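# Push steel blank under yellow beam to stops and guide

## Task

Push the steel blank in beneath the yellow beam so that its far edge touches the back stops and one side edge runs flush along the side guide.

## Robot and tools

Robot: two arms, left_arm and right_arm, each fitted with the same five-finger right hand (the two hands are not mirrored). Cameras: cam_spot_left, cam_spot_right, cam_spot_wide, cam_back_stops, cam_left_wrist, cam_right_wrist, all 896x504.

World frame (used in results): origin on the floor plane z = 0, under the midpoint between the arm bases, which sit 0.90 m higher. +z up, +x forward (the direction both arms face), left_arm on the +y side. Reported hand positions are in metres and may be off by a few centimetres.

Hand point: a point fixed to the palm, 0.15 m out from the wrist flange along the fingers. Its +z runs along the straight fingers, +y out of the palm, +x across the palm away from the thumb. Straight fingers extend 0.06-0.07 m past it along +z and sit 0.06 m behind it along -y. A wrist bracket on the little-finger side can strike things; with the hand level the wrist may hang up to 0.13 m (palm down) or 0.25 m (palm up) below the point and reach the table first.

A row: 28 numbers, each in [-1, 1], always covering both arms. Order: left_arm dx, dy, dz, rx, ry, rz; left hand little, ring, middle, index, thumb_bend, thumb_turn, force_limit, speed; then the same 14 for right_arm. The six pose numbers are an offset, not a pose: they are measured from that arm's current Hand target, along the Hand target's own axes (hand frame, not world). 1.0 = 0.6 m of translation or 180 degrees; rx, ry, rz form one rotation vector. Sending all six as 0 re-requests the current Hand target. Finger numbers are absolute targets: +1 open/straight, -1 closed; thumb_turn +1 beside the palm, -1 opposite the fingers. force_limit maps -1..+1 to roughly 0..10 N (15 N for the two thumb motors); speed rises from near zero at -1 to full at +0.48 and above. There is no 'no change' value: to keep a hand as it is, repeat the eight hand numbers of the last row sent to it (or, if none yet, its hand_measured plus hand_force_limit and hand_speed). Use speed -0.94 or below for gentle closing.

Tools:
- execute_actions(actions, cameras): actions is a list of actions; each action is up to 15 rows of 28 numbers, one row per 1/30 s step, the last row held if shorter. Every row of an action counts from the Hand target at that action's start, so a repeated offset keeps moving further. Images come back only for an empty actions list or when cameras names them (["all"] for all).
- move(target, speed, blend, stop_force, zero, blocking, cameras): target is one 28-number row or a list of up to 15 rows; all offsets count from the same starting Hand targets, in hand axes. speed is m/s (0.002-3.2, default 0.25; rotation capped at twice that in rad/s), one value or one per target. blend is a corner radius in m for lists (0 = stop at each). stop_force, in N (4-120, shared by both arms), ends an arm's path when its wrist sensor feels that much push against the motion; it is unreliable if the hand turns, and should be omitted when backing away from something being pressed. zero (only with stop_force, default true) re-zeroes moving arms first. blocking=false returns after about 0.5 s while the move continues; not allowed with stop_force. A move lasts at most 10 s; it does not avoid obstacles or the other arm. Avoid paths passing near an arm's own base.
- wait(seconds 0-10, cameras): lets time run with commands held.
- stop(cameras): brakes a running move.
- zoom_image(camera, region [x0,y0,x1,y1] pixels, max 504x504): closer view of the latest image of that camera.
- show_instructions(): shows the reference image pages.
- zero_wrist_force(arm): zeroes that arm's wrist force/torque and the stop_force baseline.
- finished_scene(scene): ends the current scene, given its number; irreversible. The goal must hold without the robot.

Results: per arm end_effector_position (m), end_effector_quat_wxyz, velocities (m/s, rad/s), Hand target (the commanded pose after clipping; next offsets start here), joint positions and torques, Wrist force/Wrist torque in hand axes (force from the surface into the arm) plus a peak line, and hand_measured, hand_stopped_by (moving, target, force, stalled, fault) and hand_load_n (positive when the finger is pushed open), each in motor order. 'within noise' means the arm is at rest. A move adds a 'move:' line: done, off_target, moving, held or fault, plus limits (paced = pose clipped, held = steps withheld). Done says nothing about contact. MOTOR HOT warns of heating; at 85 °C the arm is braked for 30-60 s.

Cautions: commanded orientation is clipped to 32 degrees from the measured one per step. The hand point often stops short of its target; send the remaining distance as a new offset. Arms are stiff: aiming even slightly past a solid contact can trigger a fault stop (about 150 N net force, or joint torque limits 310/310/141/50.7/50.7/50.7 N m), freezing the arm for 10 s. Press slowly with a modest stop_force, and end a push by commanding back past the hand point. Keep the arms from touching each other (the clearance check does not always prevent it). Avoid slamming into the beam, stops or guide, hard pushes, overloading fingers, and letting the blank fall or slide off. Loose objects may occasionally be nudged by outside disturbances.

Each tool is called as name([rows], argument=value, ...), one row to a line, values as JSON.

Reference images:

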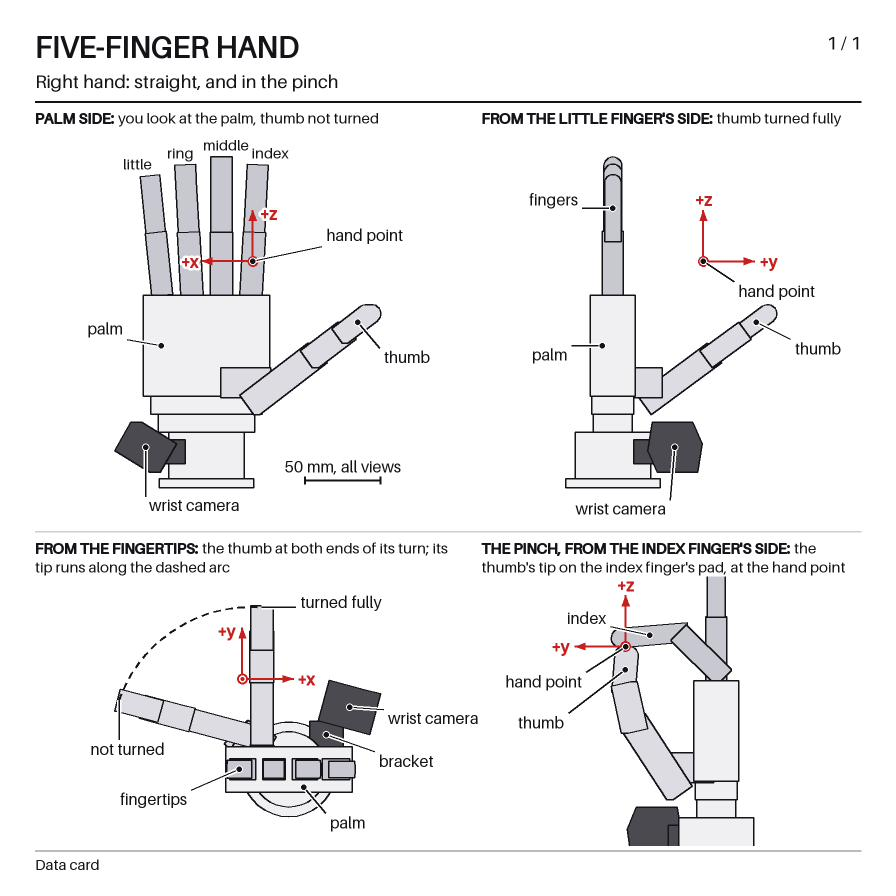

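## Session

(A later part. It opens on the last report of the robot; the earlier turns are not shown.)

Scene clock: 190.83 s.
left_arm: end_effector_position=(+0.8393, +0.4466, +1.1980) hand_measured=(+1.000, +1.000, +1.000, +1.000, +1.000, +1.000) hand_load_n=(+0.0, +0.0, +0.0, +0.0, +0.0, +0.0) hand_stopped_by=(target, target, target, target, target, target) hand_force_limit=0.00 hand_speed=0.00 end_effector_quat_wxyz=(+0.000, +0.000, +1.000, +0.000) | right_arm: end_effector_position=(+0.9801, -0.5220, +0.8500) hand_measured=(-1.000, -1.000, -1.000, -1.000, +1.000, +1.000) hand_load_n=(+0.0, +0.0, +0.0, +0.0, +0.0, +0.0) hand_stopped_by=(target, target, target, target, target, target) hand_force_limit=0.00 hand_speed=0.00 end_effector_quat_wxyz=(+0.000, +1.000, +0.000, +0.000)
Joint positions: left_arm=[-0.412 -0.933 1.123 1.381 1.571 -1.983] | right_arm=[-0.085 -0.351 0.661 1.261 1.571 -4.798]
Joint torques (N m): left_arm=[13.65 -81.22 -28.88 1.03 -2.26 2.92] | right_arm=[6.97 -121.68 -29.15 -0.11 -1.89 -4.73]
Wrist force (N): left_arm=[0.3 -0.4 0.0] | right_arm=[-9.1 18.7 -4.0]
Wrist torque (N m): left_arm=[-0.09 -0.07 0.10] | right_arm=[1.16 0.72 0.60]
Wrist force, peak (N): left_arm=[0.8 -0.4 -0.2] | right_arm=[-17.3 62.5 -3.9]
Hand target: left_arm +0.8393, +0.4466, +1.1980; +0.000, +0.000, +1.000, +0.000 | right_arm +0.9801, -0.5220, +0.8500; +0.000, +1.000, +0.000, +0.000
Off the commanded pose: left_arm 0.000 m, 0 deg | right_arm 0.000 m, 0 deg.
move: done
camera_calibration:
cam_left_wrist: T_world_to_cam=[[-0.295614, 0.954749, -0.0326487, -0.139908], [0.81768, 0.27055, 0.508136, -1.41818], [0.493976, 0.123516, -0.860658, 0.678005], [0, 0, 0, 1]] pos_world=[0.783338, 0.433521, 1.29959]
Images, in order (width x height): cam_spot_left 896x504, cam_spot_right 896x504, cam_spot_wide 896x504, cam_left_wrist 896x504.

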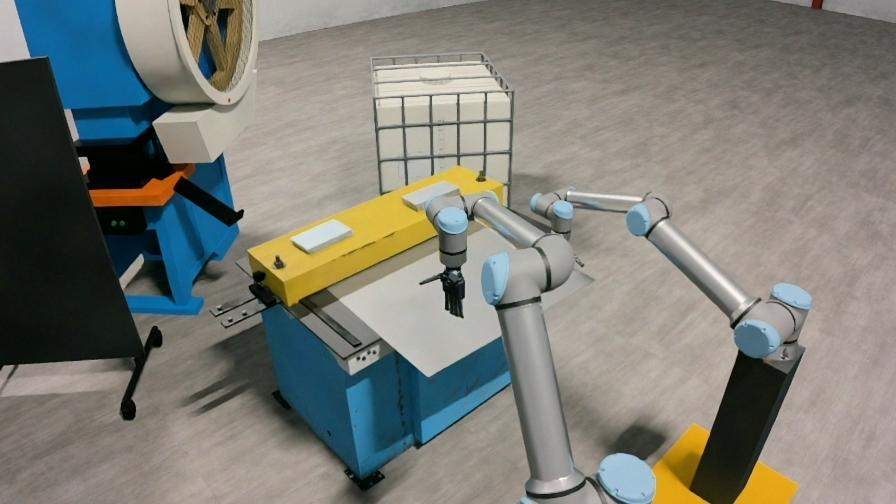

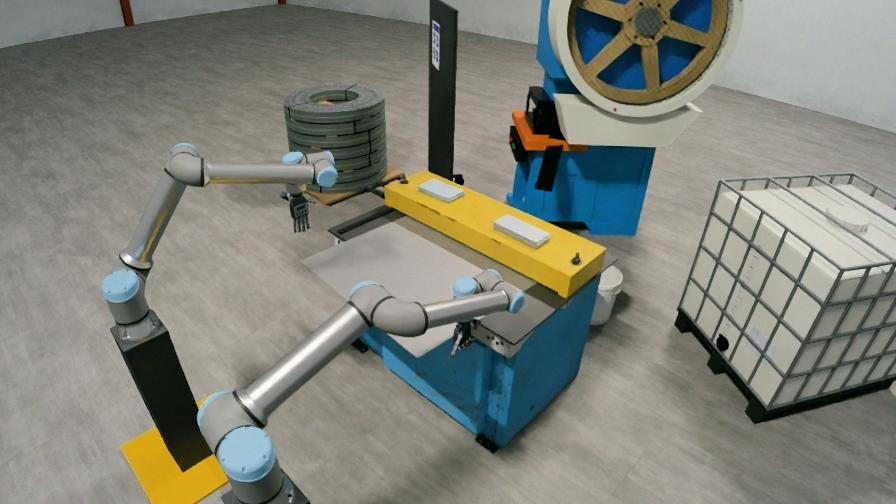

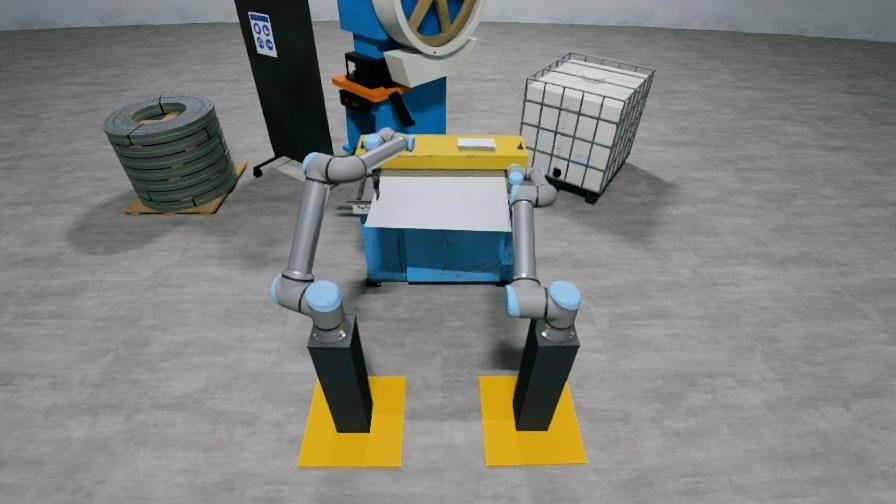

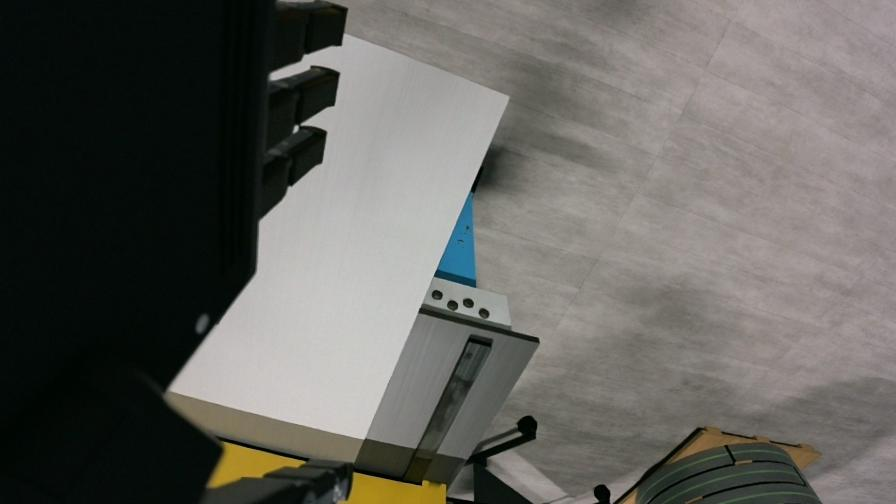

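move([
  [0,0,0, 0,0,0, 1,1,1,1,1,1,0,0, 0,0.1667,0,0,0,0, -1,-1,-1,-1,1,1,0,0],
  [0,0,0, 0,0,0, 1,1,1,1,1,1,0,0, -0.6,0.1667,0,0,0,0.5, -1,-1,-1,-1,1,1,0,0],
  [0,0,0, 0,0,0, 1,1,1,1,1,1,0,0, -0.6,-0.3167,0,0,0,0.5, -1,-1,-1,-1,1,1,0,0],
], speed=0.5, blend=0.03)

move(target=[0,0,0, 0,0,0, 1,1,1,1,1,1,0,0, 0,-0.305,0,0,0,0, -1,-1,-1,-1,1,1,0,0], speed=0.06, stop_force=95, cameras=["cam_spot_right","cam_spot_wide","cam_left_wrist"])

zoom_image(camera="cam_spot_wide", region=[340, 120, 540, 240])

Scene clock: 207.93 s.
left_arm: end_effector_position=(+0.8393, +0.4466, +1.1980) hand_measured=(+1.000, +1.000, +1.000, +1.000, +1.000, +1.000) hand_load_n=(+0.0, +0.0, +0.0, +0.0, +0.0, +0.0) hand_stopped_by=(target, target, target, target, target, target) hand_force_limit=0.00 hand_speed=0.00 end_effector_quat_wxyz=(+0.000, +0.000, +1.000, +0.000) | right_arm: end_effector_position=(+0.6201, -0.3321, +0.8500) hand_measured=(-1.000, -1.000, -1.000, -1.000, +1.000, +1.000) hand_load_n=(+0.5, +0.0, +0.0, +0.0, -0.5, +0.0) hand_stopped_by=(target, target, target, target, target, target) hand_force_limit=0.00 hand_speed=0.00 end_effector_quat_wxyz=(+0.000, +0.707, -0.707, +0.000)
Joint positions: left_arm=[-0.412 -0.933 1.123 1.381 1.571 -1.983] | right_arm=[0.019 -0.832 1.649 0.754 1.571 -3.123]
Joint torques (N m): left_arm=[14.92 -81.47 -28.86 1.1 -2.02 2.89] | right_arm=[13.35 -84.03 -19.75 0.63 1.21 2.51]
Wrist force (N): left_arm=[0.1 -0.5 -0.5] | right_arm=[-0.7 -1.6 -0.1]
Wrist torque (N m): left_arm=[-0.07 -0.02 0.09] | right_arm=[-0.22 0.10 0.00]
Wrist force, peak (N): left_arm=[0.4 -0.8 0.1] | right_arm=[-8.9 18.9 -3.9]
Hand target: left_arm +0.8393, +0.4466, +1.1980; +0.000, +0.000, +1.000, +0.000 | right_arm +0.6201, -0.3320, +0.8500; +0.000, +0.707, -0.707, +0.000
Off the commanded pose: left_arm 0.000 m, 0 deg | right_arm 0.000 m, 0 deg.
move: done

Scene clock: 212.17 s.
left_arm: end_effector_position=(+0.8393, +0.4466, +1.1980) hand_measured=(+1.000, +1.000, +1.000, +1.000, +1.000, +1.000) hand_load_n=(+0.0, +0.0, +0.0, +0.0, +0.0, +0.0) hand_stopped_by=(target, target, target, target, target, target) hand_force_limit=0.00 hand_speed=0.00 end_effector_quat_wxyz=(+0.000, +0.000, +1.000, +0.000) | right_arm: end_effector_position=(+0.8031, -0.3320, +0.8500) hand_measured=(-1.000, -1.000, -1.000, -1.000, +1.000, +1.000) hand_load_n=(+0.0, +0.0, +0.0, +0.0, +0.0, +0.0) hand_stopped_by=(target, target, target, target, target, target) hand_force_limit=0.00 hand_speed=0.00 end_effector_quat_wxyz=(+0.000, +0.707, -0.707, +0.000)
Joint positions: left_arm=[-0.412 -0.933 1.123 1.381 1.571 -1.983] | right_arm=[0.015 -0.6 1.173 0.998 1.571 -3.127]
Joint torques (N m): left_arm=[12 -81.69 -29.57 0.97 -1.8 2.95] | right_arm=[11 -107.92 -28.76 3.25 0.17 -1.85]
Wrist force (N): left_arm=[0.0 -0.2 -0.1] | right_arm=[6.2 11.0 -0.8]
Wrist torque (N m): left_arm=[-0.06 -0.01 0.09] | right_arm=[0.44 -0.31 0.39]
Wrist force, peak (N): left_arm=[0.6 -0.4 -0.5] | right_arm=[15.4 51.6 -10.5]
Hand target: left_arm +0.8393, +0.4466, +1.1980; +0.000, +0.000, +1.000, +0.000 | right_arm +0.8031, -0.3320, +0.8500; +0.000, +0.707, -0.707, +0.000
Off the commanded pose: left_arm 0.000 m, 0 deg | right_arm 0.000 m, 0 deg.
move: done
camera_calibration:
cam_left_wrist: T_world_to_cam=[[-0.295614, 0.954749, -0.0326487, -0.139908], [0.81768, 0.27055, 0.508136, -1.41818], [0.493976, 0.123516, -0.860658, 0.678005], [0, 0, 0, 1]] pos_world=[0.783338, 0.433521, 1.29959]
Images, in order (width x height): cam_spot_right 896x504, cam_spot_wide 896x504, cam_left_wrist 896x504.

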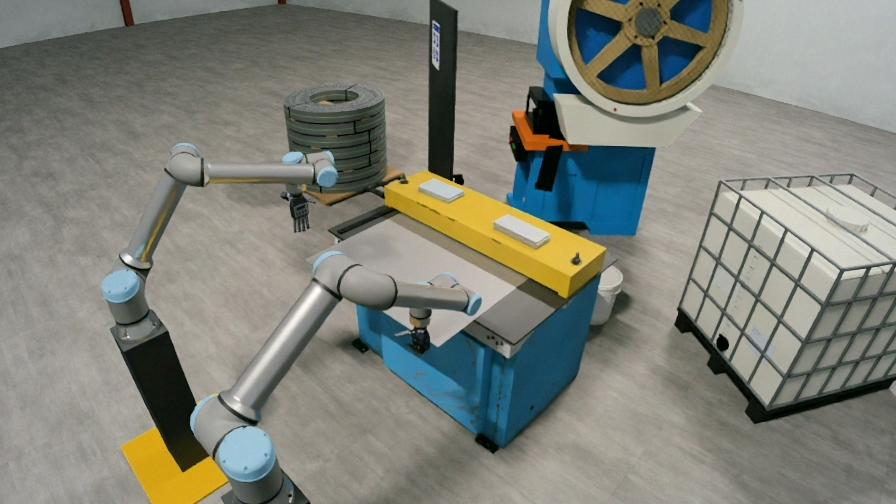

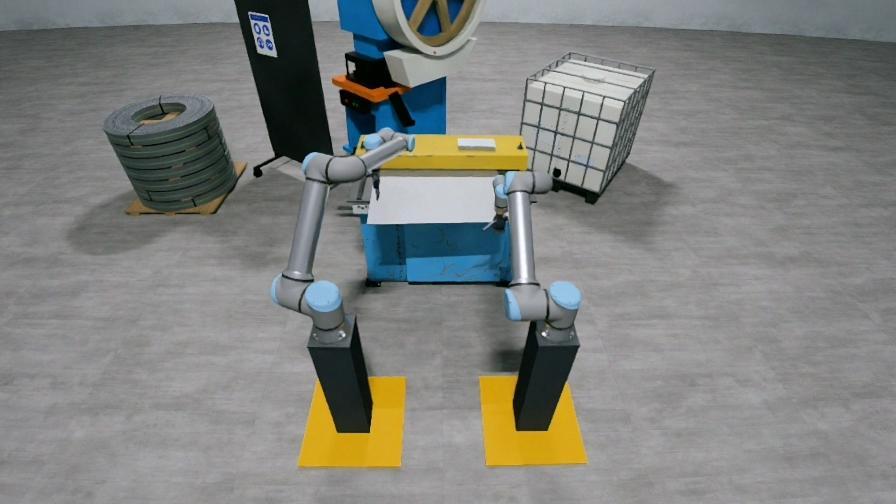

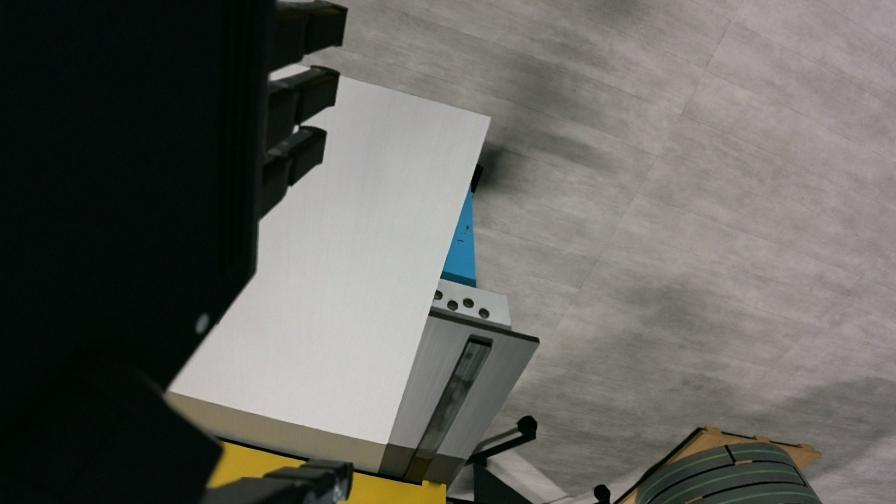

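Scaled by 2.520.

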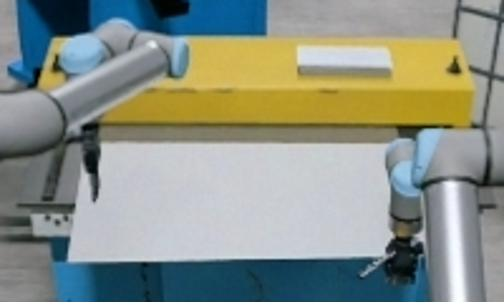

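move([
  [0,0,0, 0,0,0, 1,1,1,1,1,1,0,0, 0,0.105,0,0,0,0, -1,-1,-1,-1,1,1,0,0],
  [0,0,0, 0,0,0, 1,1,1,1,1,1,0,0, 0.48,0.105,0,0,0,0, -1,-1,-1,-1,1,1,0,0],
  [0,0,0, 0,0,0, 1,1,1,1,1,1,0,0, 0.48,-0.295,0,0,0,-0.5, -1,-1,-1,-1,1,1,0,0],
  [0,0,0, 0,0,0, 1,1,1,1,1,1,0,0, 0.38,-0.295,0,0,0,-0.5, -1,-1,-1,-1,1,1,0,0],
], speed=0.5, blend=0.03)

move(target=[0,0,0, 0,0,0, 1,1,1,1,1,1,0,0, 0,-0.2,0,0,0,0, -1,-1,-1,-1,1,1,0,0], speed=0.05, stop_force=90, cameras=["cam_spot_right","cam_spot_wide","cam_left_wrist"])

zoom_image(camera="cam_spot_wide", region=[340, 120, 540, 240])

zoom_image(camera="cam_left_wrist", region=[340, 260, 580, 500])

Scene clock: 225.67 s.
left_arm: end_effector_position=(+0.8393, +0.4466, +1.1980) hand_measured=(+1.000, +1.000, +1.000, +1.000, +1.000, +1.000) hand_load_n=(+0.0, +0.0, -0.5, +0.0, +0.0, +0.0) hand_stopped_by=(target, target, target, target, target, target) hand_force_limit=0.00 hand_speed=0.00 end_effector_quat_wxyz=(+0.000, +0.000, +1.000, +0.000) | right_arm: end_effector_position=(+0.9802, -0.5601, +0.8500) hand_measured=(-1.000, -1.000, -1.000, -1.000, +1.000, +1.000) hand_load_n=(+0.0, +0.0, +0.5, +0.0, +0.0, +0.0) hand_stopped_by=(target, target, target, target, target, target) hand_force_limit=0.00 hand_speed=0.00 end_effector_quat_wxyz=(+0.000, +1.000, +0.000, +0.000)
Joint positions: left_arm=[-0.412 -0.933 1.123 1.381 1.571 -1.983] | right_arm=[-0.123 -0.358 0.675 1.254 1.571 -4.836]
Joint torques (N m): left_arm=[12.77 -81.29 -29.28 1.04 -1.91 2.83] | right_arm=[13.97 -116.38 -26.96 2.17 3.72 0.86]
Wrist force (N): left_arm=[0.4 -0.3 -0.1] | right_arm=[-1.0 -1.2 -0.5]
Wrist torque (N m): left_arm=[-0.07 -0.07 0.11] | right_arm=[-0.13 0.12 -0.01]
Wrist force, peak (N): left_arm=[0.8 -0.7 -0.1] | right_arm=[6.8 11.3 -0.4]
Hand target: left_arm +0.8393, +0.4466, +1.1980; +0.000, +0.000, +1.000, +0.000 | right_arm +0.9801, -0.5600, +0.8500; +0.000, +1.000, +0.000, +0.000
Off the commanded pose: left_arm 0.000 m, 0 deg | right_arm 0.000 m, 0 deg.
move: done

Scene clock: 229.17 s.
left_arm: end_effector_position=(+0.8393, +0.4466, +1.1980) hand_measured=(+1.000, +1.000, +1.000, +1.000, +1.000, +1.000) hand_load_n=(+0.0, +0.0, +0.0, +0.0, +0.0, +0.0) hand_stopped_by=(target, target, target, target, target, target) hand_force_limit=0.00 hand_speed=0.00 end_effector_quat_wxyz=(+0.000, +0.000, +1.000, +0.000) | right_arm: end_effector_position=(+0.9801, -0.4422, +0.8500) hand_measured=(-1.000, -1.000, -1.000, -1.000, +1.000, +1.000) hand_load_n=(+0.0, +0.0, +0.0, +0.0, +0.0, +0.0) hand_stopped_by=(target, target, target, target, target, target) hand_force_limit=0.00 hand_speed=0.00 end_effector_quat_wxyz=(+0.000, +1.000, +0.000, +0.000)
Joint positions: left_arm=[-0.412 -0.933 1.123 1.381 1.571 -1.983] | right_arm=[-0.006 -0.325 0.606 1.289 1.571 -4.718]
Joint torques (N m): left_arm=[13.69 -82.06 -29.21 1.36 -1.59 2.84] | right_arm=[119.53 -124.58 -34.18 -2.2 -20.48 -4.36]
Wrist force (N): left_arm=[0.2 -0.5 -0.6] | right_arm=[-22.5 99.8 -4.7]
Wrist torque (N m): left_arm=[-0.06 -0.03 0.09] | right_arm=[5.00 1.50 4.35]
Wrist force, peak (N): left_arm=[0.1 -0.8 -0.3] | right_arm=[-36.6 141.9 -9.0]
Hand target: left_arm +0.8393, +0.4466, +1.1980; +0.000, +0.000, +1.000, +0.000 | right_arm +0.9801, -0.4422, +0.8500; +0.000, +1.000, +0.000, +0.000 (not the last commanded pose)
Off the commanded pose: left_arm 0.000 m, 0 deg | right_arm 0.002 m, 0 deg.
move: contact (right_arm)
camera_calibration:
cam_left_wrist: T_world_to_cam=[[-0.295614, 0.954749, -0.0326487, -0.139908], [0.81768, 0.27055, 0.508136, -1.41818], [0.493976, 0.123516, -0.860658, 0.678005], [0, 0, 0, 1]] pos_world=[0.783338, 0.433521, 1.29959]
Images, in order (width x height): cam_spot_right 896x504, cam_spot_wide 896x504, cam_left_wrist 896x504.

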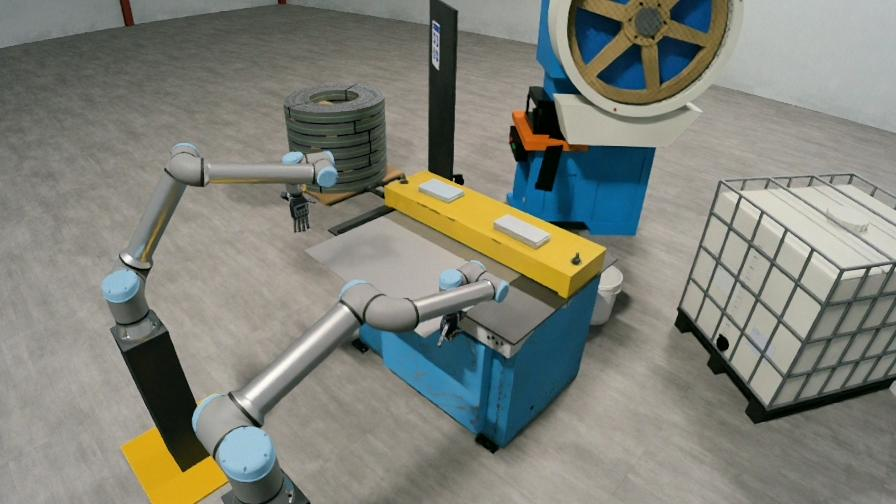

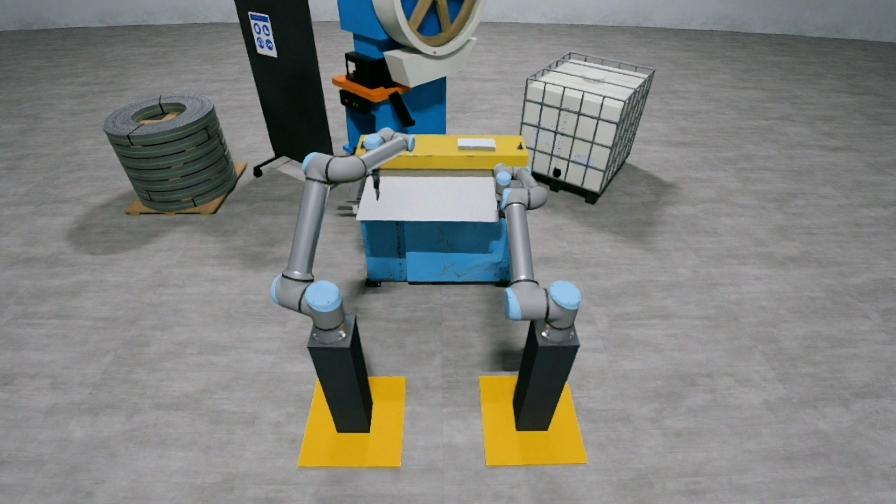

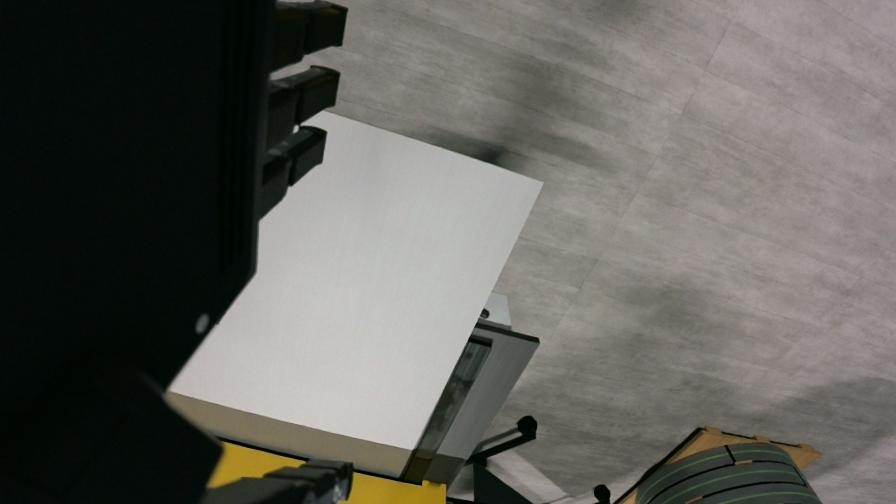

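Scaled by 2.520.

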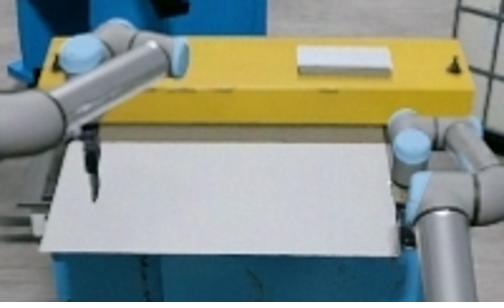

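Scaled by 2.100.

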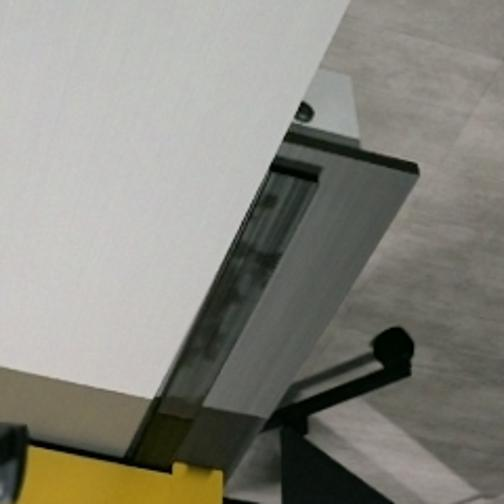

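move([
  [0.232,-0.144,0.08, 0,0,-0.5, -1,-1,-1,-1,1,1,0,0, 0,0.1,0,0,0,0, -1,-1,-1,-1,1,1,0,0],
  [0.232,-0.144,0.58, 0,0,-0.5, -1,-1,-1,-1,1,1,0,0, -0.4,0.197,0,0,0,0.5, -1,-1,-1,-1,1,1,0,0],
  [0.232,-0.144,0.58, 0,0,-0.5, -1,-1,-1,-1,1,1,0,0, -0.4,-0.187,0,0,0,0.5, -1,-1,-1,-1,1,1,0,0],
], speed=0.5, blend=0.03, cameras=["cam_spot_left","cam_spot_right","cam_spot_wide"])

zoom_image(camera="cam_spot_wide", region=[340, 120, 540, 240])

zoom_image(camera="cam_spot_left", region=[260, 240, 500, 400])

Scene clock: 246.03 s.
left_arm: end_effector_position=(+0.7001, +0.3602, +0.8500) hand_measured=(-1.000, -1.000, -1.000, -1.000, +1.000, +1.000) hand_load_n=(+0.5, +0.0, +0.0, +0.0, +0.0, +0.0) hand_stopped_by=(target, target, target, target, target, target) hand_force_limit=0.00 hand_speed=0.00 end_effector_quat_wxyz=(+0.000, +0.707, -0.707, +0.000) | right_arm: end_effector_position=(+0.7401, -0.3301, +0.8500) hand_measured=(-1.000, -1.000, -1.000, -1.000, +1.000, +1.000) hand_load_n=(+0.0, +0.0, +0.0, +0.0, +0.0, -0.5) hand_stopped_by=(target, target, target, target, target, target) hand_force_limit=0.00 hand_speed=0.00 end_effector_quat_wxyz=(+0.000, +0.707, -0.707, +0.000)
Joint positions: left_arm=[-0.504 -0.728 1.435 0.864 1.571 -3.646] | right_arm=[0.019 -0.687 1.352 0.907 1.571 -3.123]
Joint torques (N m): left_arm=[11.04 -120.47 -36.76 6.14 1.73 0.58] | right_arm=[4.89 -94.89 -23.82 1.27 2.14 1.14]
Wrist force (N): left_arm=[0.0 -0.3 -0.2] | right_arm=[-2.8 -3.4 -0.2]
Wrist torque (N m): left_arm=[-0.04 0.03 0.02] | right_arm=[-0.46 0.41 -0.17]
Wrist force, peak (N): left_arm=[-0.2 0.1 -1.7] | right_arm=[-22.7 100.7 -4.7]
Hand target: left_arm +0.7001, +0.3602, +0.8500; +0.000, +0.707, -0.707, +0.000 | right_arm +0.7401, -0.3299, +0.8500; +0.000, +0.707, -0.707, +0.000
Off the commanded pose: left_arm 0.000 m, 0 deg | right_arm 0.000 m, 0 deg.
move: done
Images, in order (width x height): cam_spot_left 896x504, cam_spot_right 896x504, cam_spot_wide 896x504.

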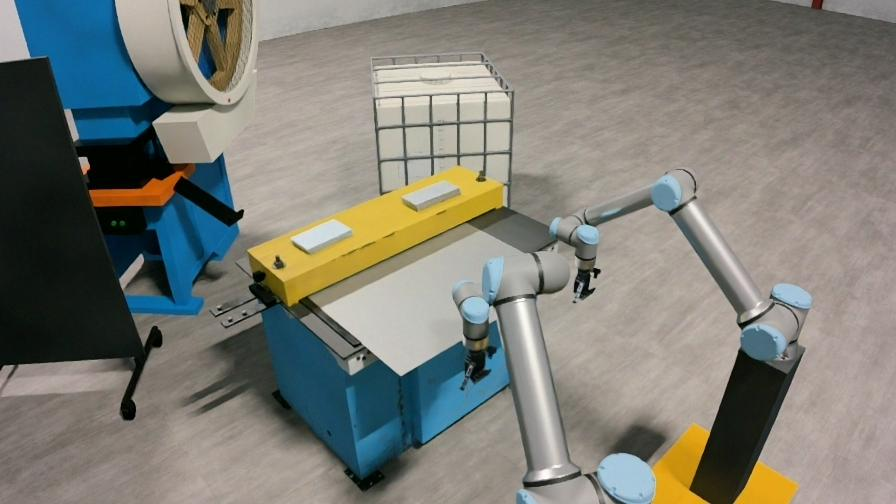

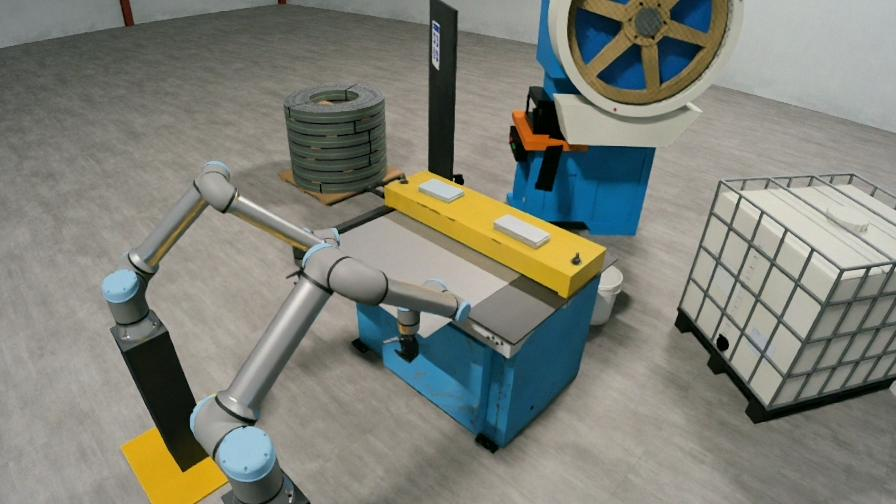

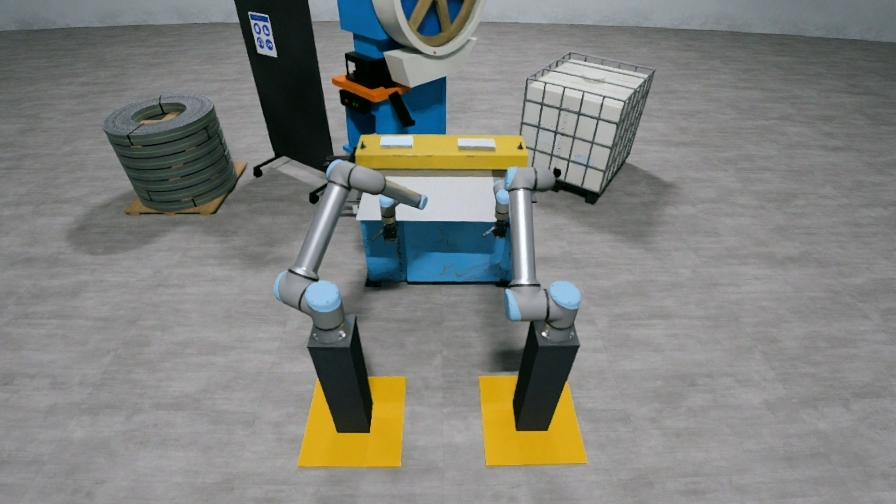

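Scaled by 2.520.

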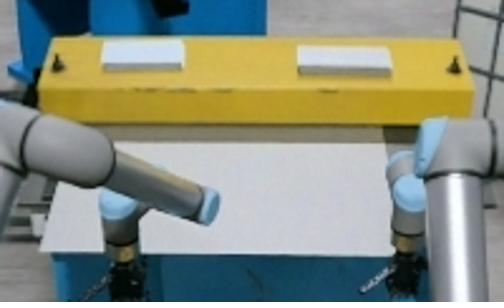

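Scaled by 2.100.

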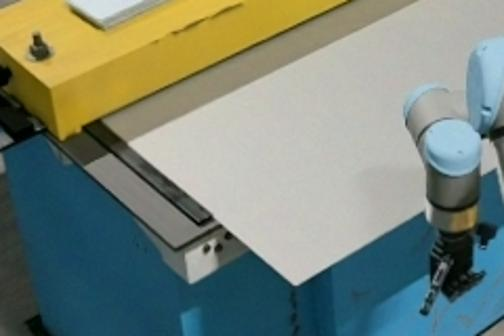

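move(target=[0,-0.1667,0, 0,0,0, -1,-1,-1,-1,1,1,0,0, 0,-0.1,0,0,0,0, -1,-1,-1,-1,1,1,0,0], speed=0.2)

move(target=[0,-0.1167,0, 0,0,0, -1,-1,-1,-1,1,1,0,0, 0,-0.1167,0,0,0,0, -1,-1,-1,-1,1,1,0,0], speed=0.05, stop_force=80, cameras=["cam_spot_left","cam_back_stops","cam_spot_wide"])

zoom_image(camera="cam_spot_wide", region=[340, 120, 540, 240])

zoom_image(camera="cam_spot_left", region=[260, 240, 500, 400])

Scene clock: 251.27 s.
left_arm: end_effector_position=(+0.8001, +0.3603, +0.8499) hand_measured=(-1.000, -1.000, -1.000, -1.000, +1.000, +1.000) hand_load_n=(+0.0, +0.5, +0.0, +0.0, +0.0, +0.0) hand_stopped_by=(target, target, target, target, target, target) hand_force_limit=0.00 hand_speed=0.00 end_effector_quat_wxyz=(+0.000, +0.707, -0.707, +0.000) | right_arm: end_effector_position=(+0.8000, -0.3300, +0.8500) hand_measured=(-1.000, -1.000, -1.000, -1.000, +1.000, +1.000) hand_load_n=(+0.0, +0.0, +0.0, +0.0, +0.0, -0.5) hand_stopped_by=(target, target, target, target, target, target) hand_force_limit=0.00 hand_speed=0.00 end_effector_quat_wxyz=(+0.000, +0.707, -0.707, +0.000)
Joint positions: left_arm=[-0.448 -0.593 1.158 1.006 1.571 -3.59] | right_arm=[0.018 -0.604 1.181 0.994 1.571 -3.124]
Joint torques (N m): left_arm=[-13.48 -109.98 -39.55 4.15 3.02 -2.3] | right_arm=[-2.6 -94.43 -38.09 1.65 1.76 -2.73]
Wrist force (N): left_arm=[0.3 -0.4 -0.5] | right_arm=[-2.7 -3.2 -0.6]
Wrist torque (N m): left_arm=[-0.03 -0.02 0.17] | right_arm=[-0.41 0.40 -0.18]
Wrist force, peak (N): left_arm=[-0.2 -2.6 -0.4] | right_arm=[-2.9 -4.6 -0.1]
Hand target: left_arm +0.8001, +0.3602, +0.8500; +0.000, +0.707, -0.707, +0.000 | right_arm +0.8001, -0.3299, +0.8500; +0.000, +0.707, -0.707, +0.000
Off the commanded pose: left_arm 0.000 m, 0 deg | right_arm 0.000 m, 0 deg.
move: done

Scene clock: 254.00 s.
left_arm: end_effector_position=(+0.8701, +0.3602, +0.8500) hand_measured=(-1.000, -1.000, -1.000, -1.000, +1.000, +1.000) hand_load_n=(+0.0, +0.0, +0.0, +0.0, +0.0, +0.0) hand_stopped_by=(target, target, target, target, target, target) hand_force_limit=0.00 hand_speed=0.00 end_effector_quat_wxyz=(+0.000, +0.707, -0.707, +0.000) | right_arm: end_effector_position=(+0.8701, -0.3300, +0.8500) hand_measured=(-1.000, -1.000, -1.000, -1.000, +1.000, +1.000) hand_load_n=(+0.0, +0.0, +0.0, +0.0, +0.0, +0.0) hand_stopped_by=(target, target, target, target, target, target) hand_force_limit=0.00 hand_speed=0.00 end_effector_quat_wxyz=(+0.000, +0.707, -0.707, +0.000)
Joint positions: left_arm=[-0.416 -0.478 0.923 1.127 1.571 -3.558] | right_arm=[0.016 -0.491 0.948 1.113 1.571 -3.125]
Joint torques (N m): left_arm=[-16.79 -140.95 -25.74 6.13 3 -2.33] | right_arm=[4.48 -110.16 -24.66 5.98 2.42 -2.58]
Wrist force (N): left_arm=[0.5 1.2 -0.1] | right_arm=[-2.2 -2.8 -0.7]
Wrist torque (N m): left_arm=[0.19 -0.09 0.05] | right_arm=[-0.37 0.36 -0.13]
Wrist force, peak (N): left_arm=[9.0 34.8 -10.2] | right_arm=[15.8 43.9 -8.9]
Hand target: left_arm +0.8701, +0.3602, +0.8500; +0.000, +0.707, -0.707, +0.000 | right_arm +0.8701, -0.3299, +0.8500; +0.000, +0.707, -0.707, +0.000
Off the commanded pose: left_arm 0.000 m, 0 deg | right_arm 0.000 m, 0 deg.
move: done
Images, in order (width x height): cam_spot_left 896x504, cam_spot_wide 896x504, cam_back_stops 896x504.

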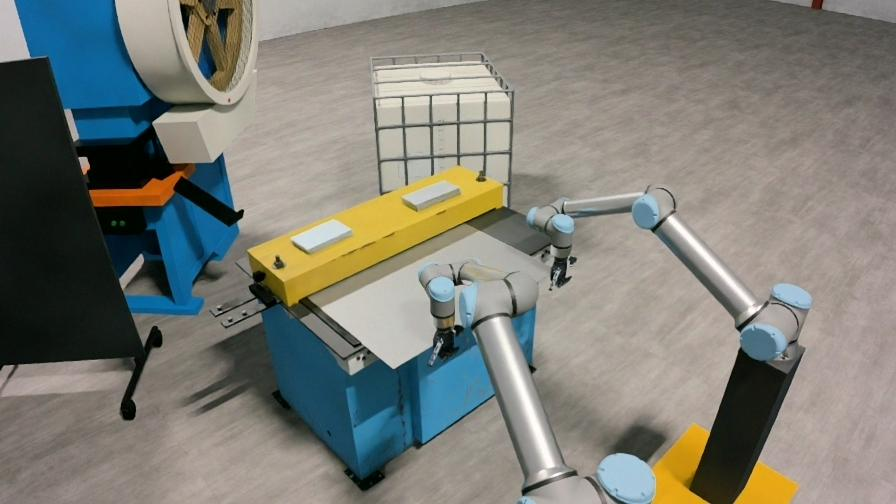

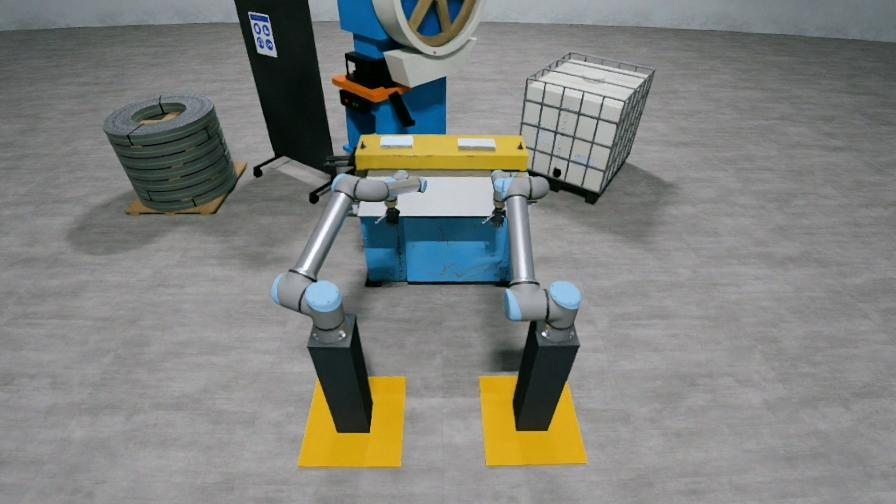

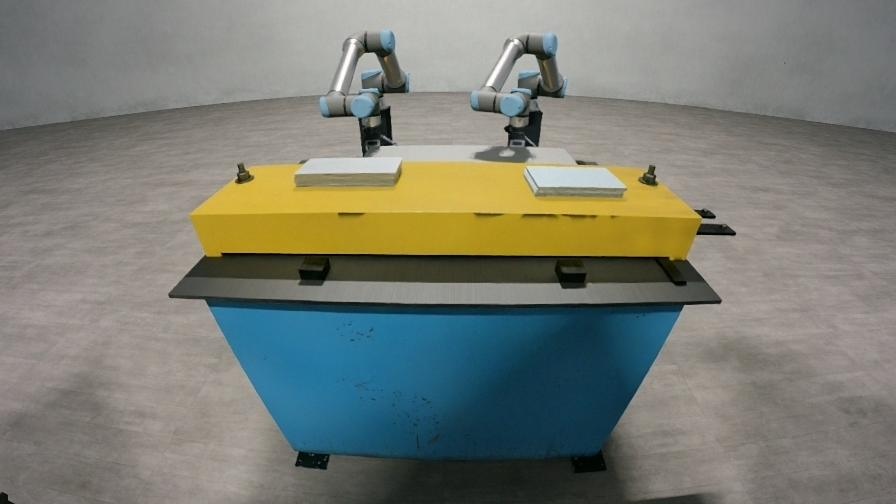

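Scaled by 2.520.

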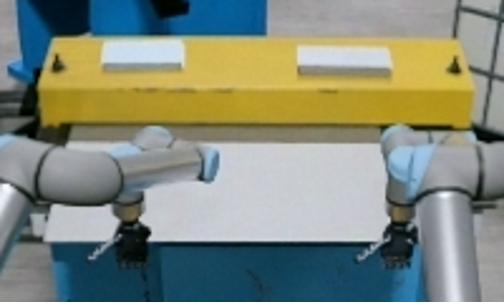

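Scaled by 2.100.

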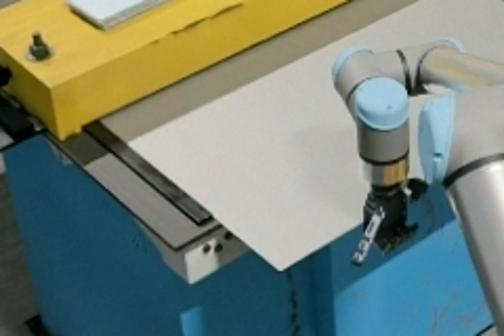

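move(target=[0,-0.0833,0, 0,0,0, -1,-1,-1,-1,1,1,0,0, 0,-0.0833,0,0,0,0, -1,-1,-1,-1,1,1,0,0], speed=0.05, stop_force=80, cameras=["cam_spot_left","cam_back_stops","cam_spot_wide"])

zoom_image(camera="cam_back_stops", region=[260, 240, 620, 320])

zoom_image(camera="cam_spot_left", region=[300, 270, 420, 370])

Scene clock: 260.13 s.
left_arm: end_effector_position=(+0.9201, +0.3602, +0.8500) hand_measured=(-1.000, -1.000, -1.000, -1.000, +1.000, +1.000) hand_load_n=(+0.0, +0.0, +0.0, +0.0, +0.0, +0.0) hand_stopped_by=(target, target, target, target, target, target) hand_force_limit=0.00 hand_speed=0.00 end_effector_quat_wxyz=(+0.000, +0.707, -0.707, +0.000) | right_arm: end_effector_position=(+0.9201, -0.3300, +0.8500) hand_measured=(-1.000, -1.000, -1.000, -1.000, +1.000, +1.000) hand_load_n=(+0.0, +0.0, +0.0, +0.0, -0.5, +0.0) hand_stopped_by=(target, target, target, target, target, target) hand_force_limit=0.00 hand_speed=0.00 end_effector_quat_wxyz=(+0.000, +0.707, -0.707, +0.000)
Joint positions: left_arm=[-0.396 -0.376 0.712 1.235 1.571 -3.537] | right_arm=[0.015 -0.391 0.743 1.219 1.571 -3.126]
Joint torques (N m): left_arm=[-16.75 -146.84 -30.35 6.2 2.78 -2.18] | right_arm=[-2.13 -118.12 -26 6.45 2.2 -3.24]
Wrist force (N): left_arm=[-0.5 3.6 -0.1] | right_arm=[-1.3 -2.6 -1.5]
Wrist torque (N m): left_arm=[0.55 0.05 0.04] | right_arm=[-0.29 0.20 -0.08]
Wrist force, peak (N): left_arm=[-10.0 43.4 -8.8] | right_arm=[4.3 27.4 -9.7]
Hand target: left_arm +0.9201, +0.3602, +0.8500; +0.000, +0.707, -0.707, +0.000 | right_arm +0.9201, -0.3300, +0.8500; +0.000, +0.707, -0.707, +0.000
Off the commanded pose: left_arm 0.000 m, 0 deg | right_arm 0.000 m, 0 deg.
move: done
Images, in order (width x height): cam_spot_left 896x504, cam_spot_wide 896x504, cam_back_stops 896x504.

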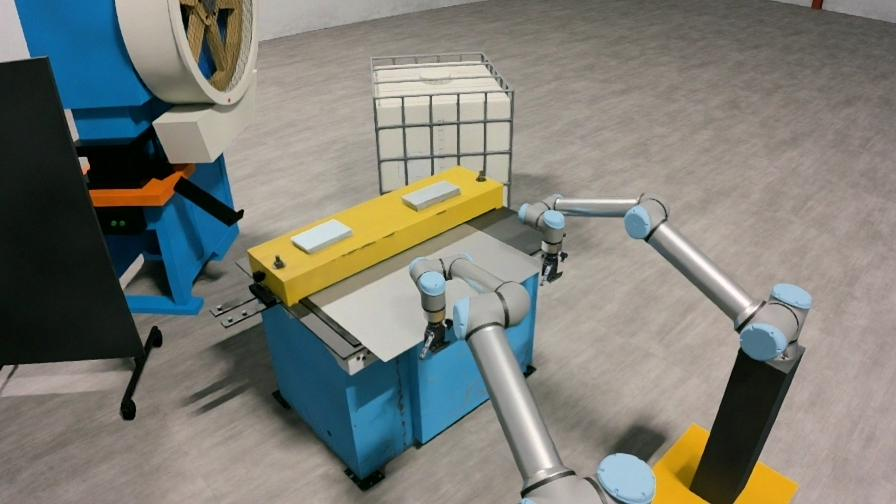

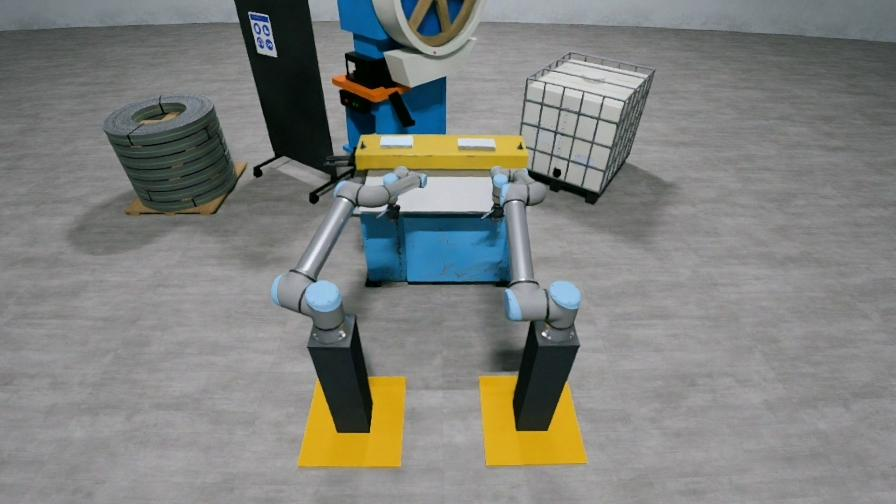

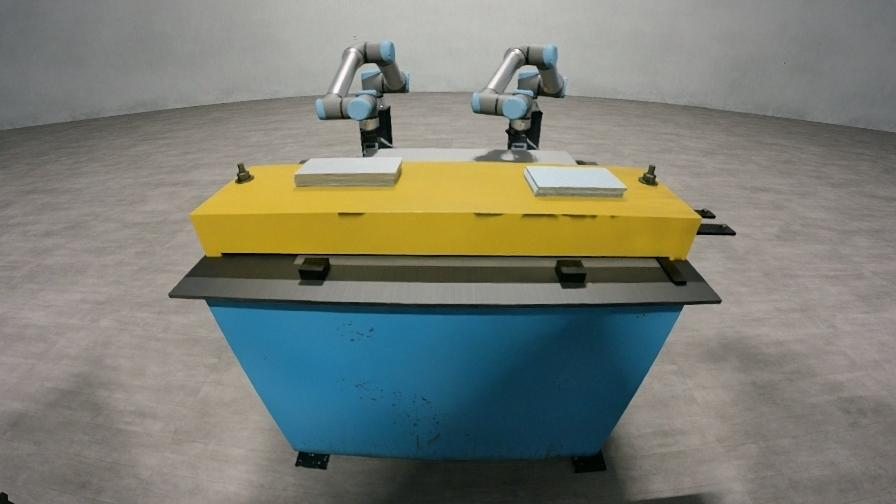

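Scaled by 1.400.

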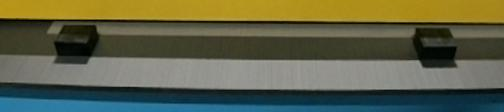

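Scaled by 4.200.

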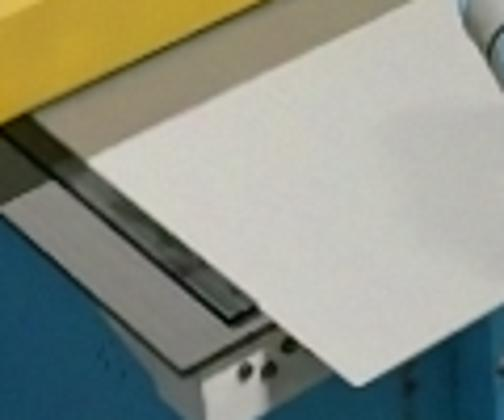

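zoom_image(camera="cam_back_stops", region=[280, 245, 360, 295])

zoom_image(camera="cam_back_stops", region=[530, 245, 610, 295])

zoom_image(camera="cam_back_stops", region=[620, 245, 700, 295])

Scaled by 6.300.

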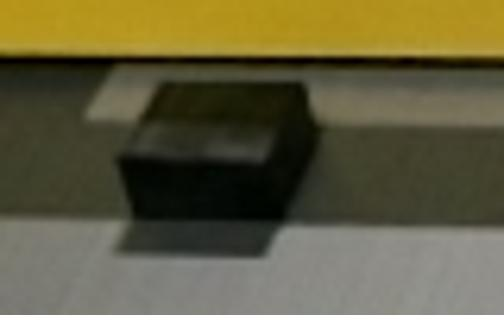

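Scaled by 6.300.

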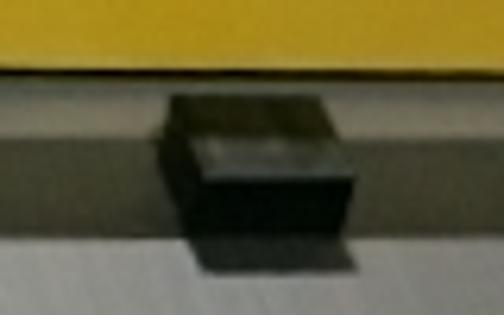

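Scaled by 6.300.

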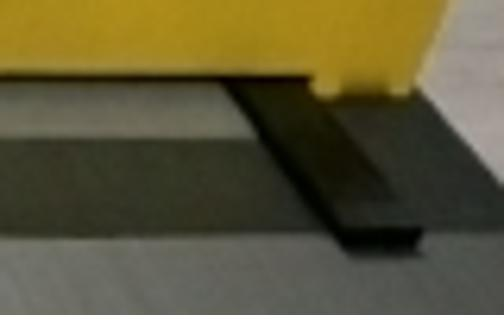

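move(target=[0,-0.0333,0, 0,0,0, -1,-1,-1,-1,1,1,0,0, 0,-0.0333,0,0,0,0, -1,-1,-1,-1,1,1,0,0], speed=0.015, stop_force=70, cameras=["cam_back_stops"])

zoom_image(camera="cam_back_stops", region=[280, 245, 360, 295])

zoom_image(camera="cam_back_stops", region=[530, 245, 610, 295])

zoom_image(camera="cam_back_stops", region=[620, 245, 700, 295])

Scene clock: 271.47 s.
left_arm: end_effector_position=(+0.9323, +0.3602, +0.8500) hand_measured=(-1.000, -1.000, -1.000, -1.000, +1.000, +1.000) hand_load_n=(+0.5, +0.0, +0.0, +0.0, +0.0, +0.0) hand_stopped_by=(target, target, target, target, target, target) hand_force_limit=0.00 hand_speed=0.00 end_effector_quat_wxyz=(+0.000, +0.707, -0.707, +0.000) | right_arm: end_effector_position=(+0.9325, -0.3299, +0.8500) hand_measured=(-1.000, -1.000, -1.000, -1.000, +1.000, +1.000) hand_load_n=(+0.0, +0.0, +0.0, +0.0, +0.0, +0.0) hand_stopped_by=(target, target, target, target, target, target) hand_force_limit=0.00 hand_speed=0.00 end_effector_quat_wxyz=(+0.000, +0.707, -0.707, +0.000)
Joint positions: left_arm=[-0.391 -0.346 0.651 1.266 1.571 -3.532] | right_arm=[0.015 -0.362 0.683 1.25 1.571 -3.126]
Joint torques (N m): left_arm=[-12.44 -136.02 -56.42 -7.86 -4.39 -2.06] | right_arm=[-7.51 -104.91 -72.16 -8.08 -1.52 3.63]
Wrist force (N): left_arm=[-8.8 60.9 -20.6] | right_arm=[5.6 59.7 -13.3]
Wrist torque (N m): left_arm=[5.05 1.17 1.32] | right_arm=[3.63 0.09 1.33]
Wrist force, peak (N): left_arm=[-10.5 97.0 -27.0] | right_arm=[8.5 86.2 -19.4]
Hand target: left_arm +0.9323, +0.3602, +0.8500; +0.000, +0.707, -0.707, +0.000 (not the last commanded pose) | right_arm +0.9325, -0.3299, +0.8500; +0.000, +0.707, -0.707, +0.000 (not the last commanded pose)
Off the commanded pose: left_arm 0.008 m, 0 deg | right_arm 0.008 m, 0 deg.
move: contact (left_arm, right_arm)
Images, in order (width x height): cam_back_stops 896x504.

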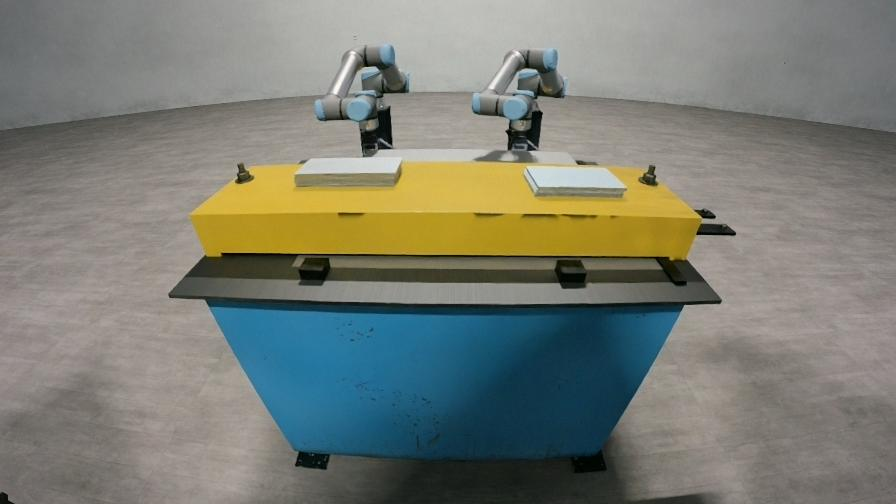

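Scaled by 6.300.

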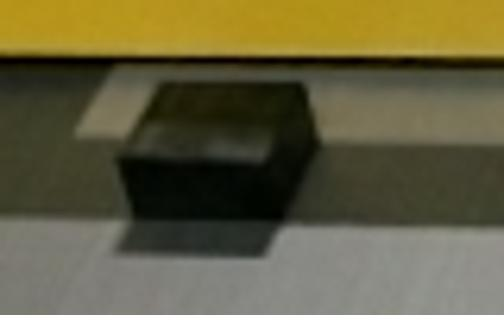

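Scaled by 6.300.

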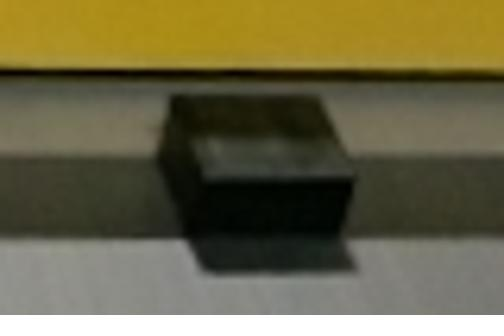

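Scaled by 6.300.

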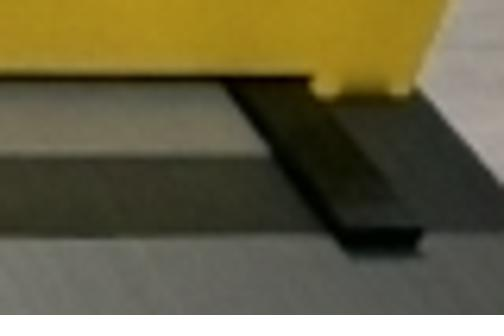

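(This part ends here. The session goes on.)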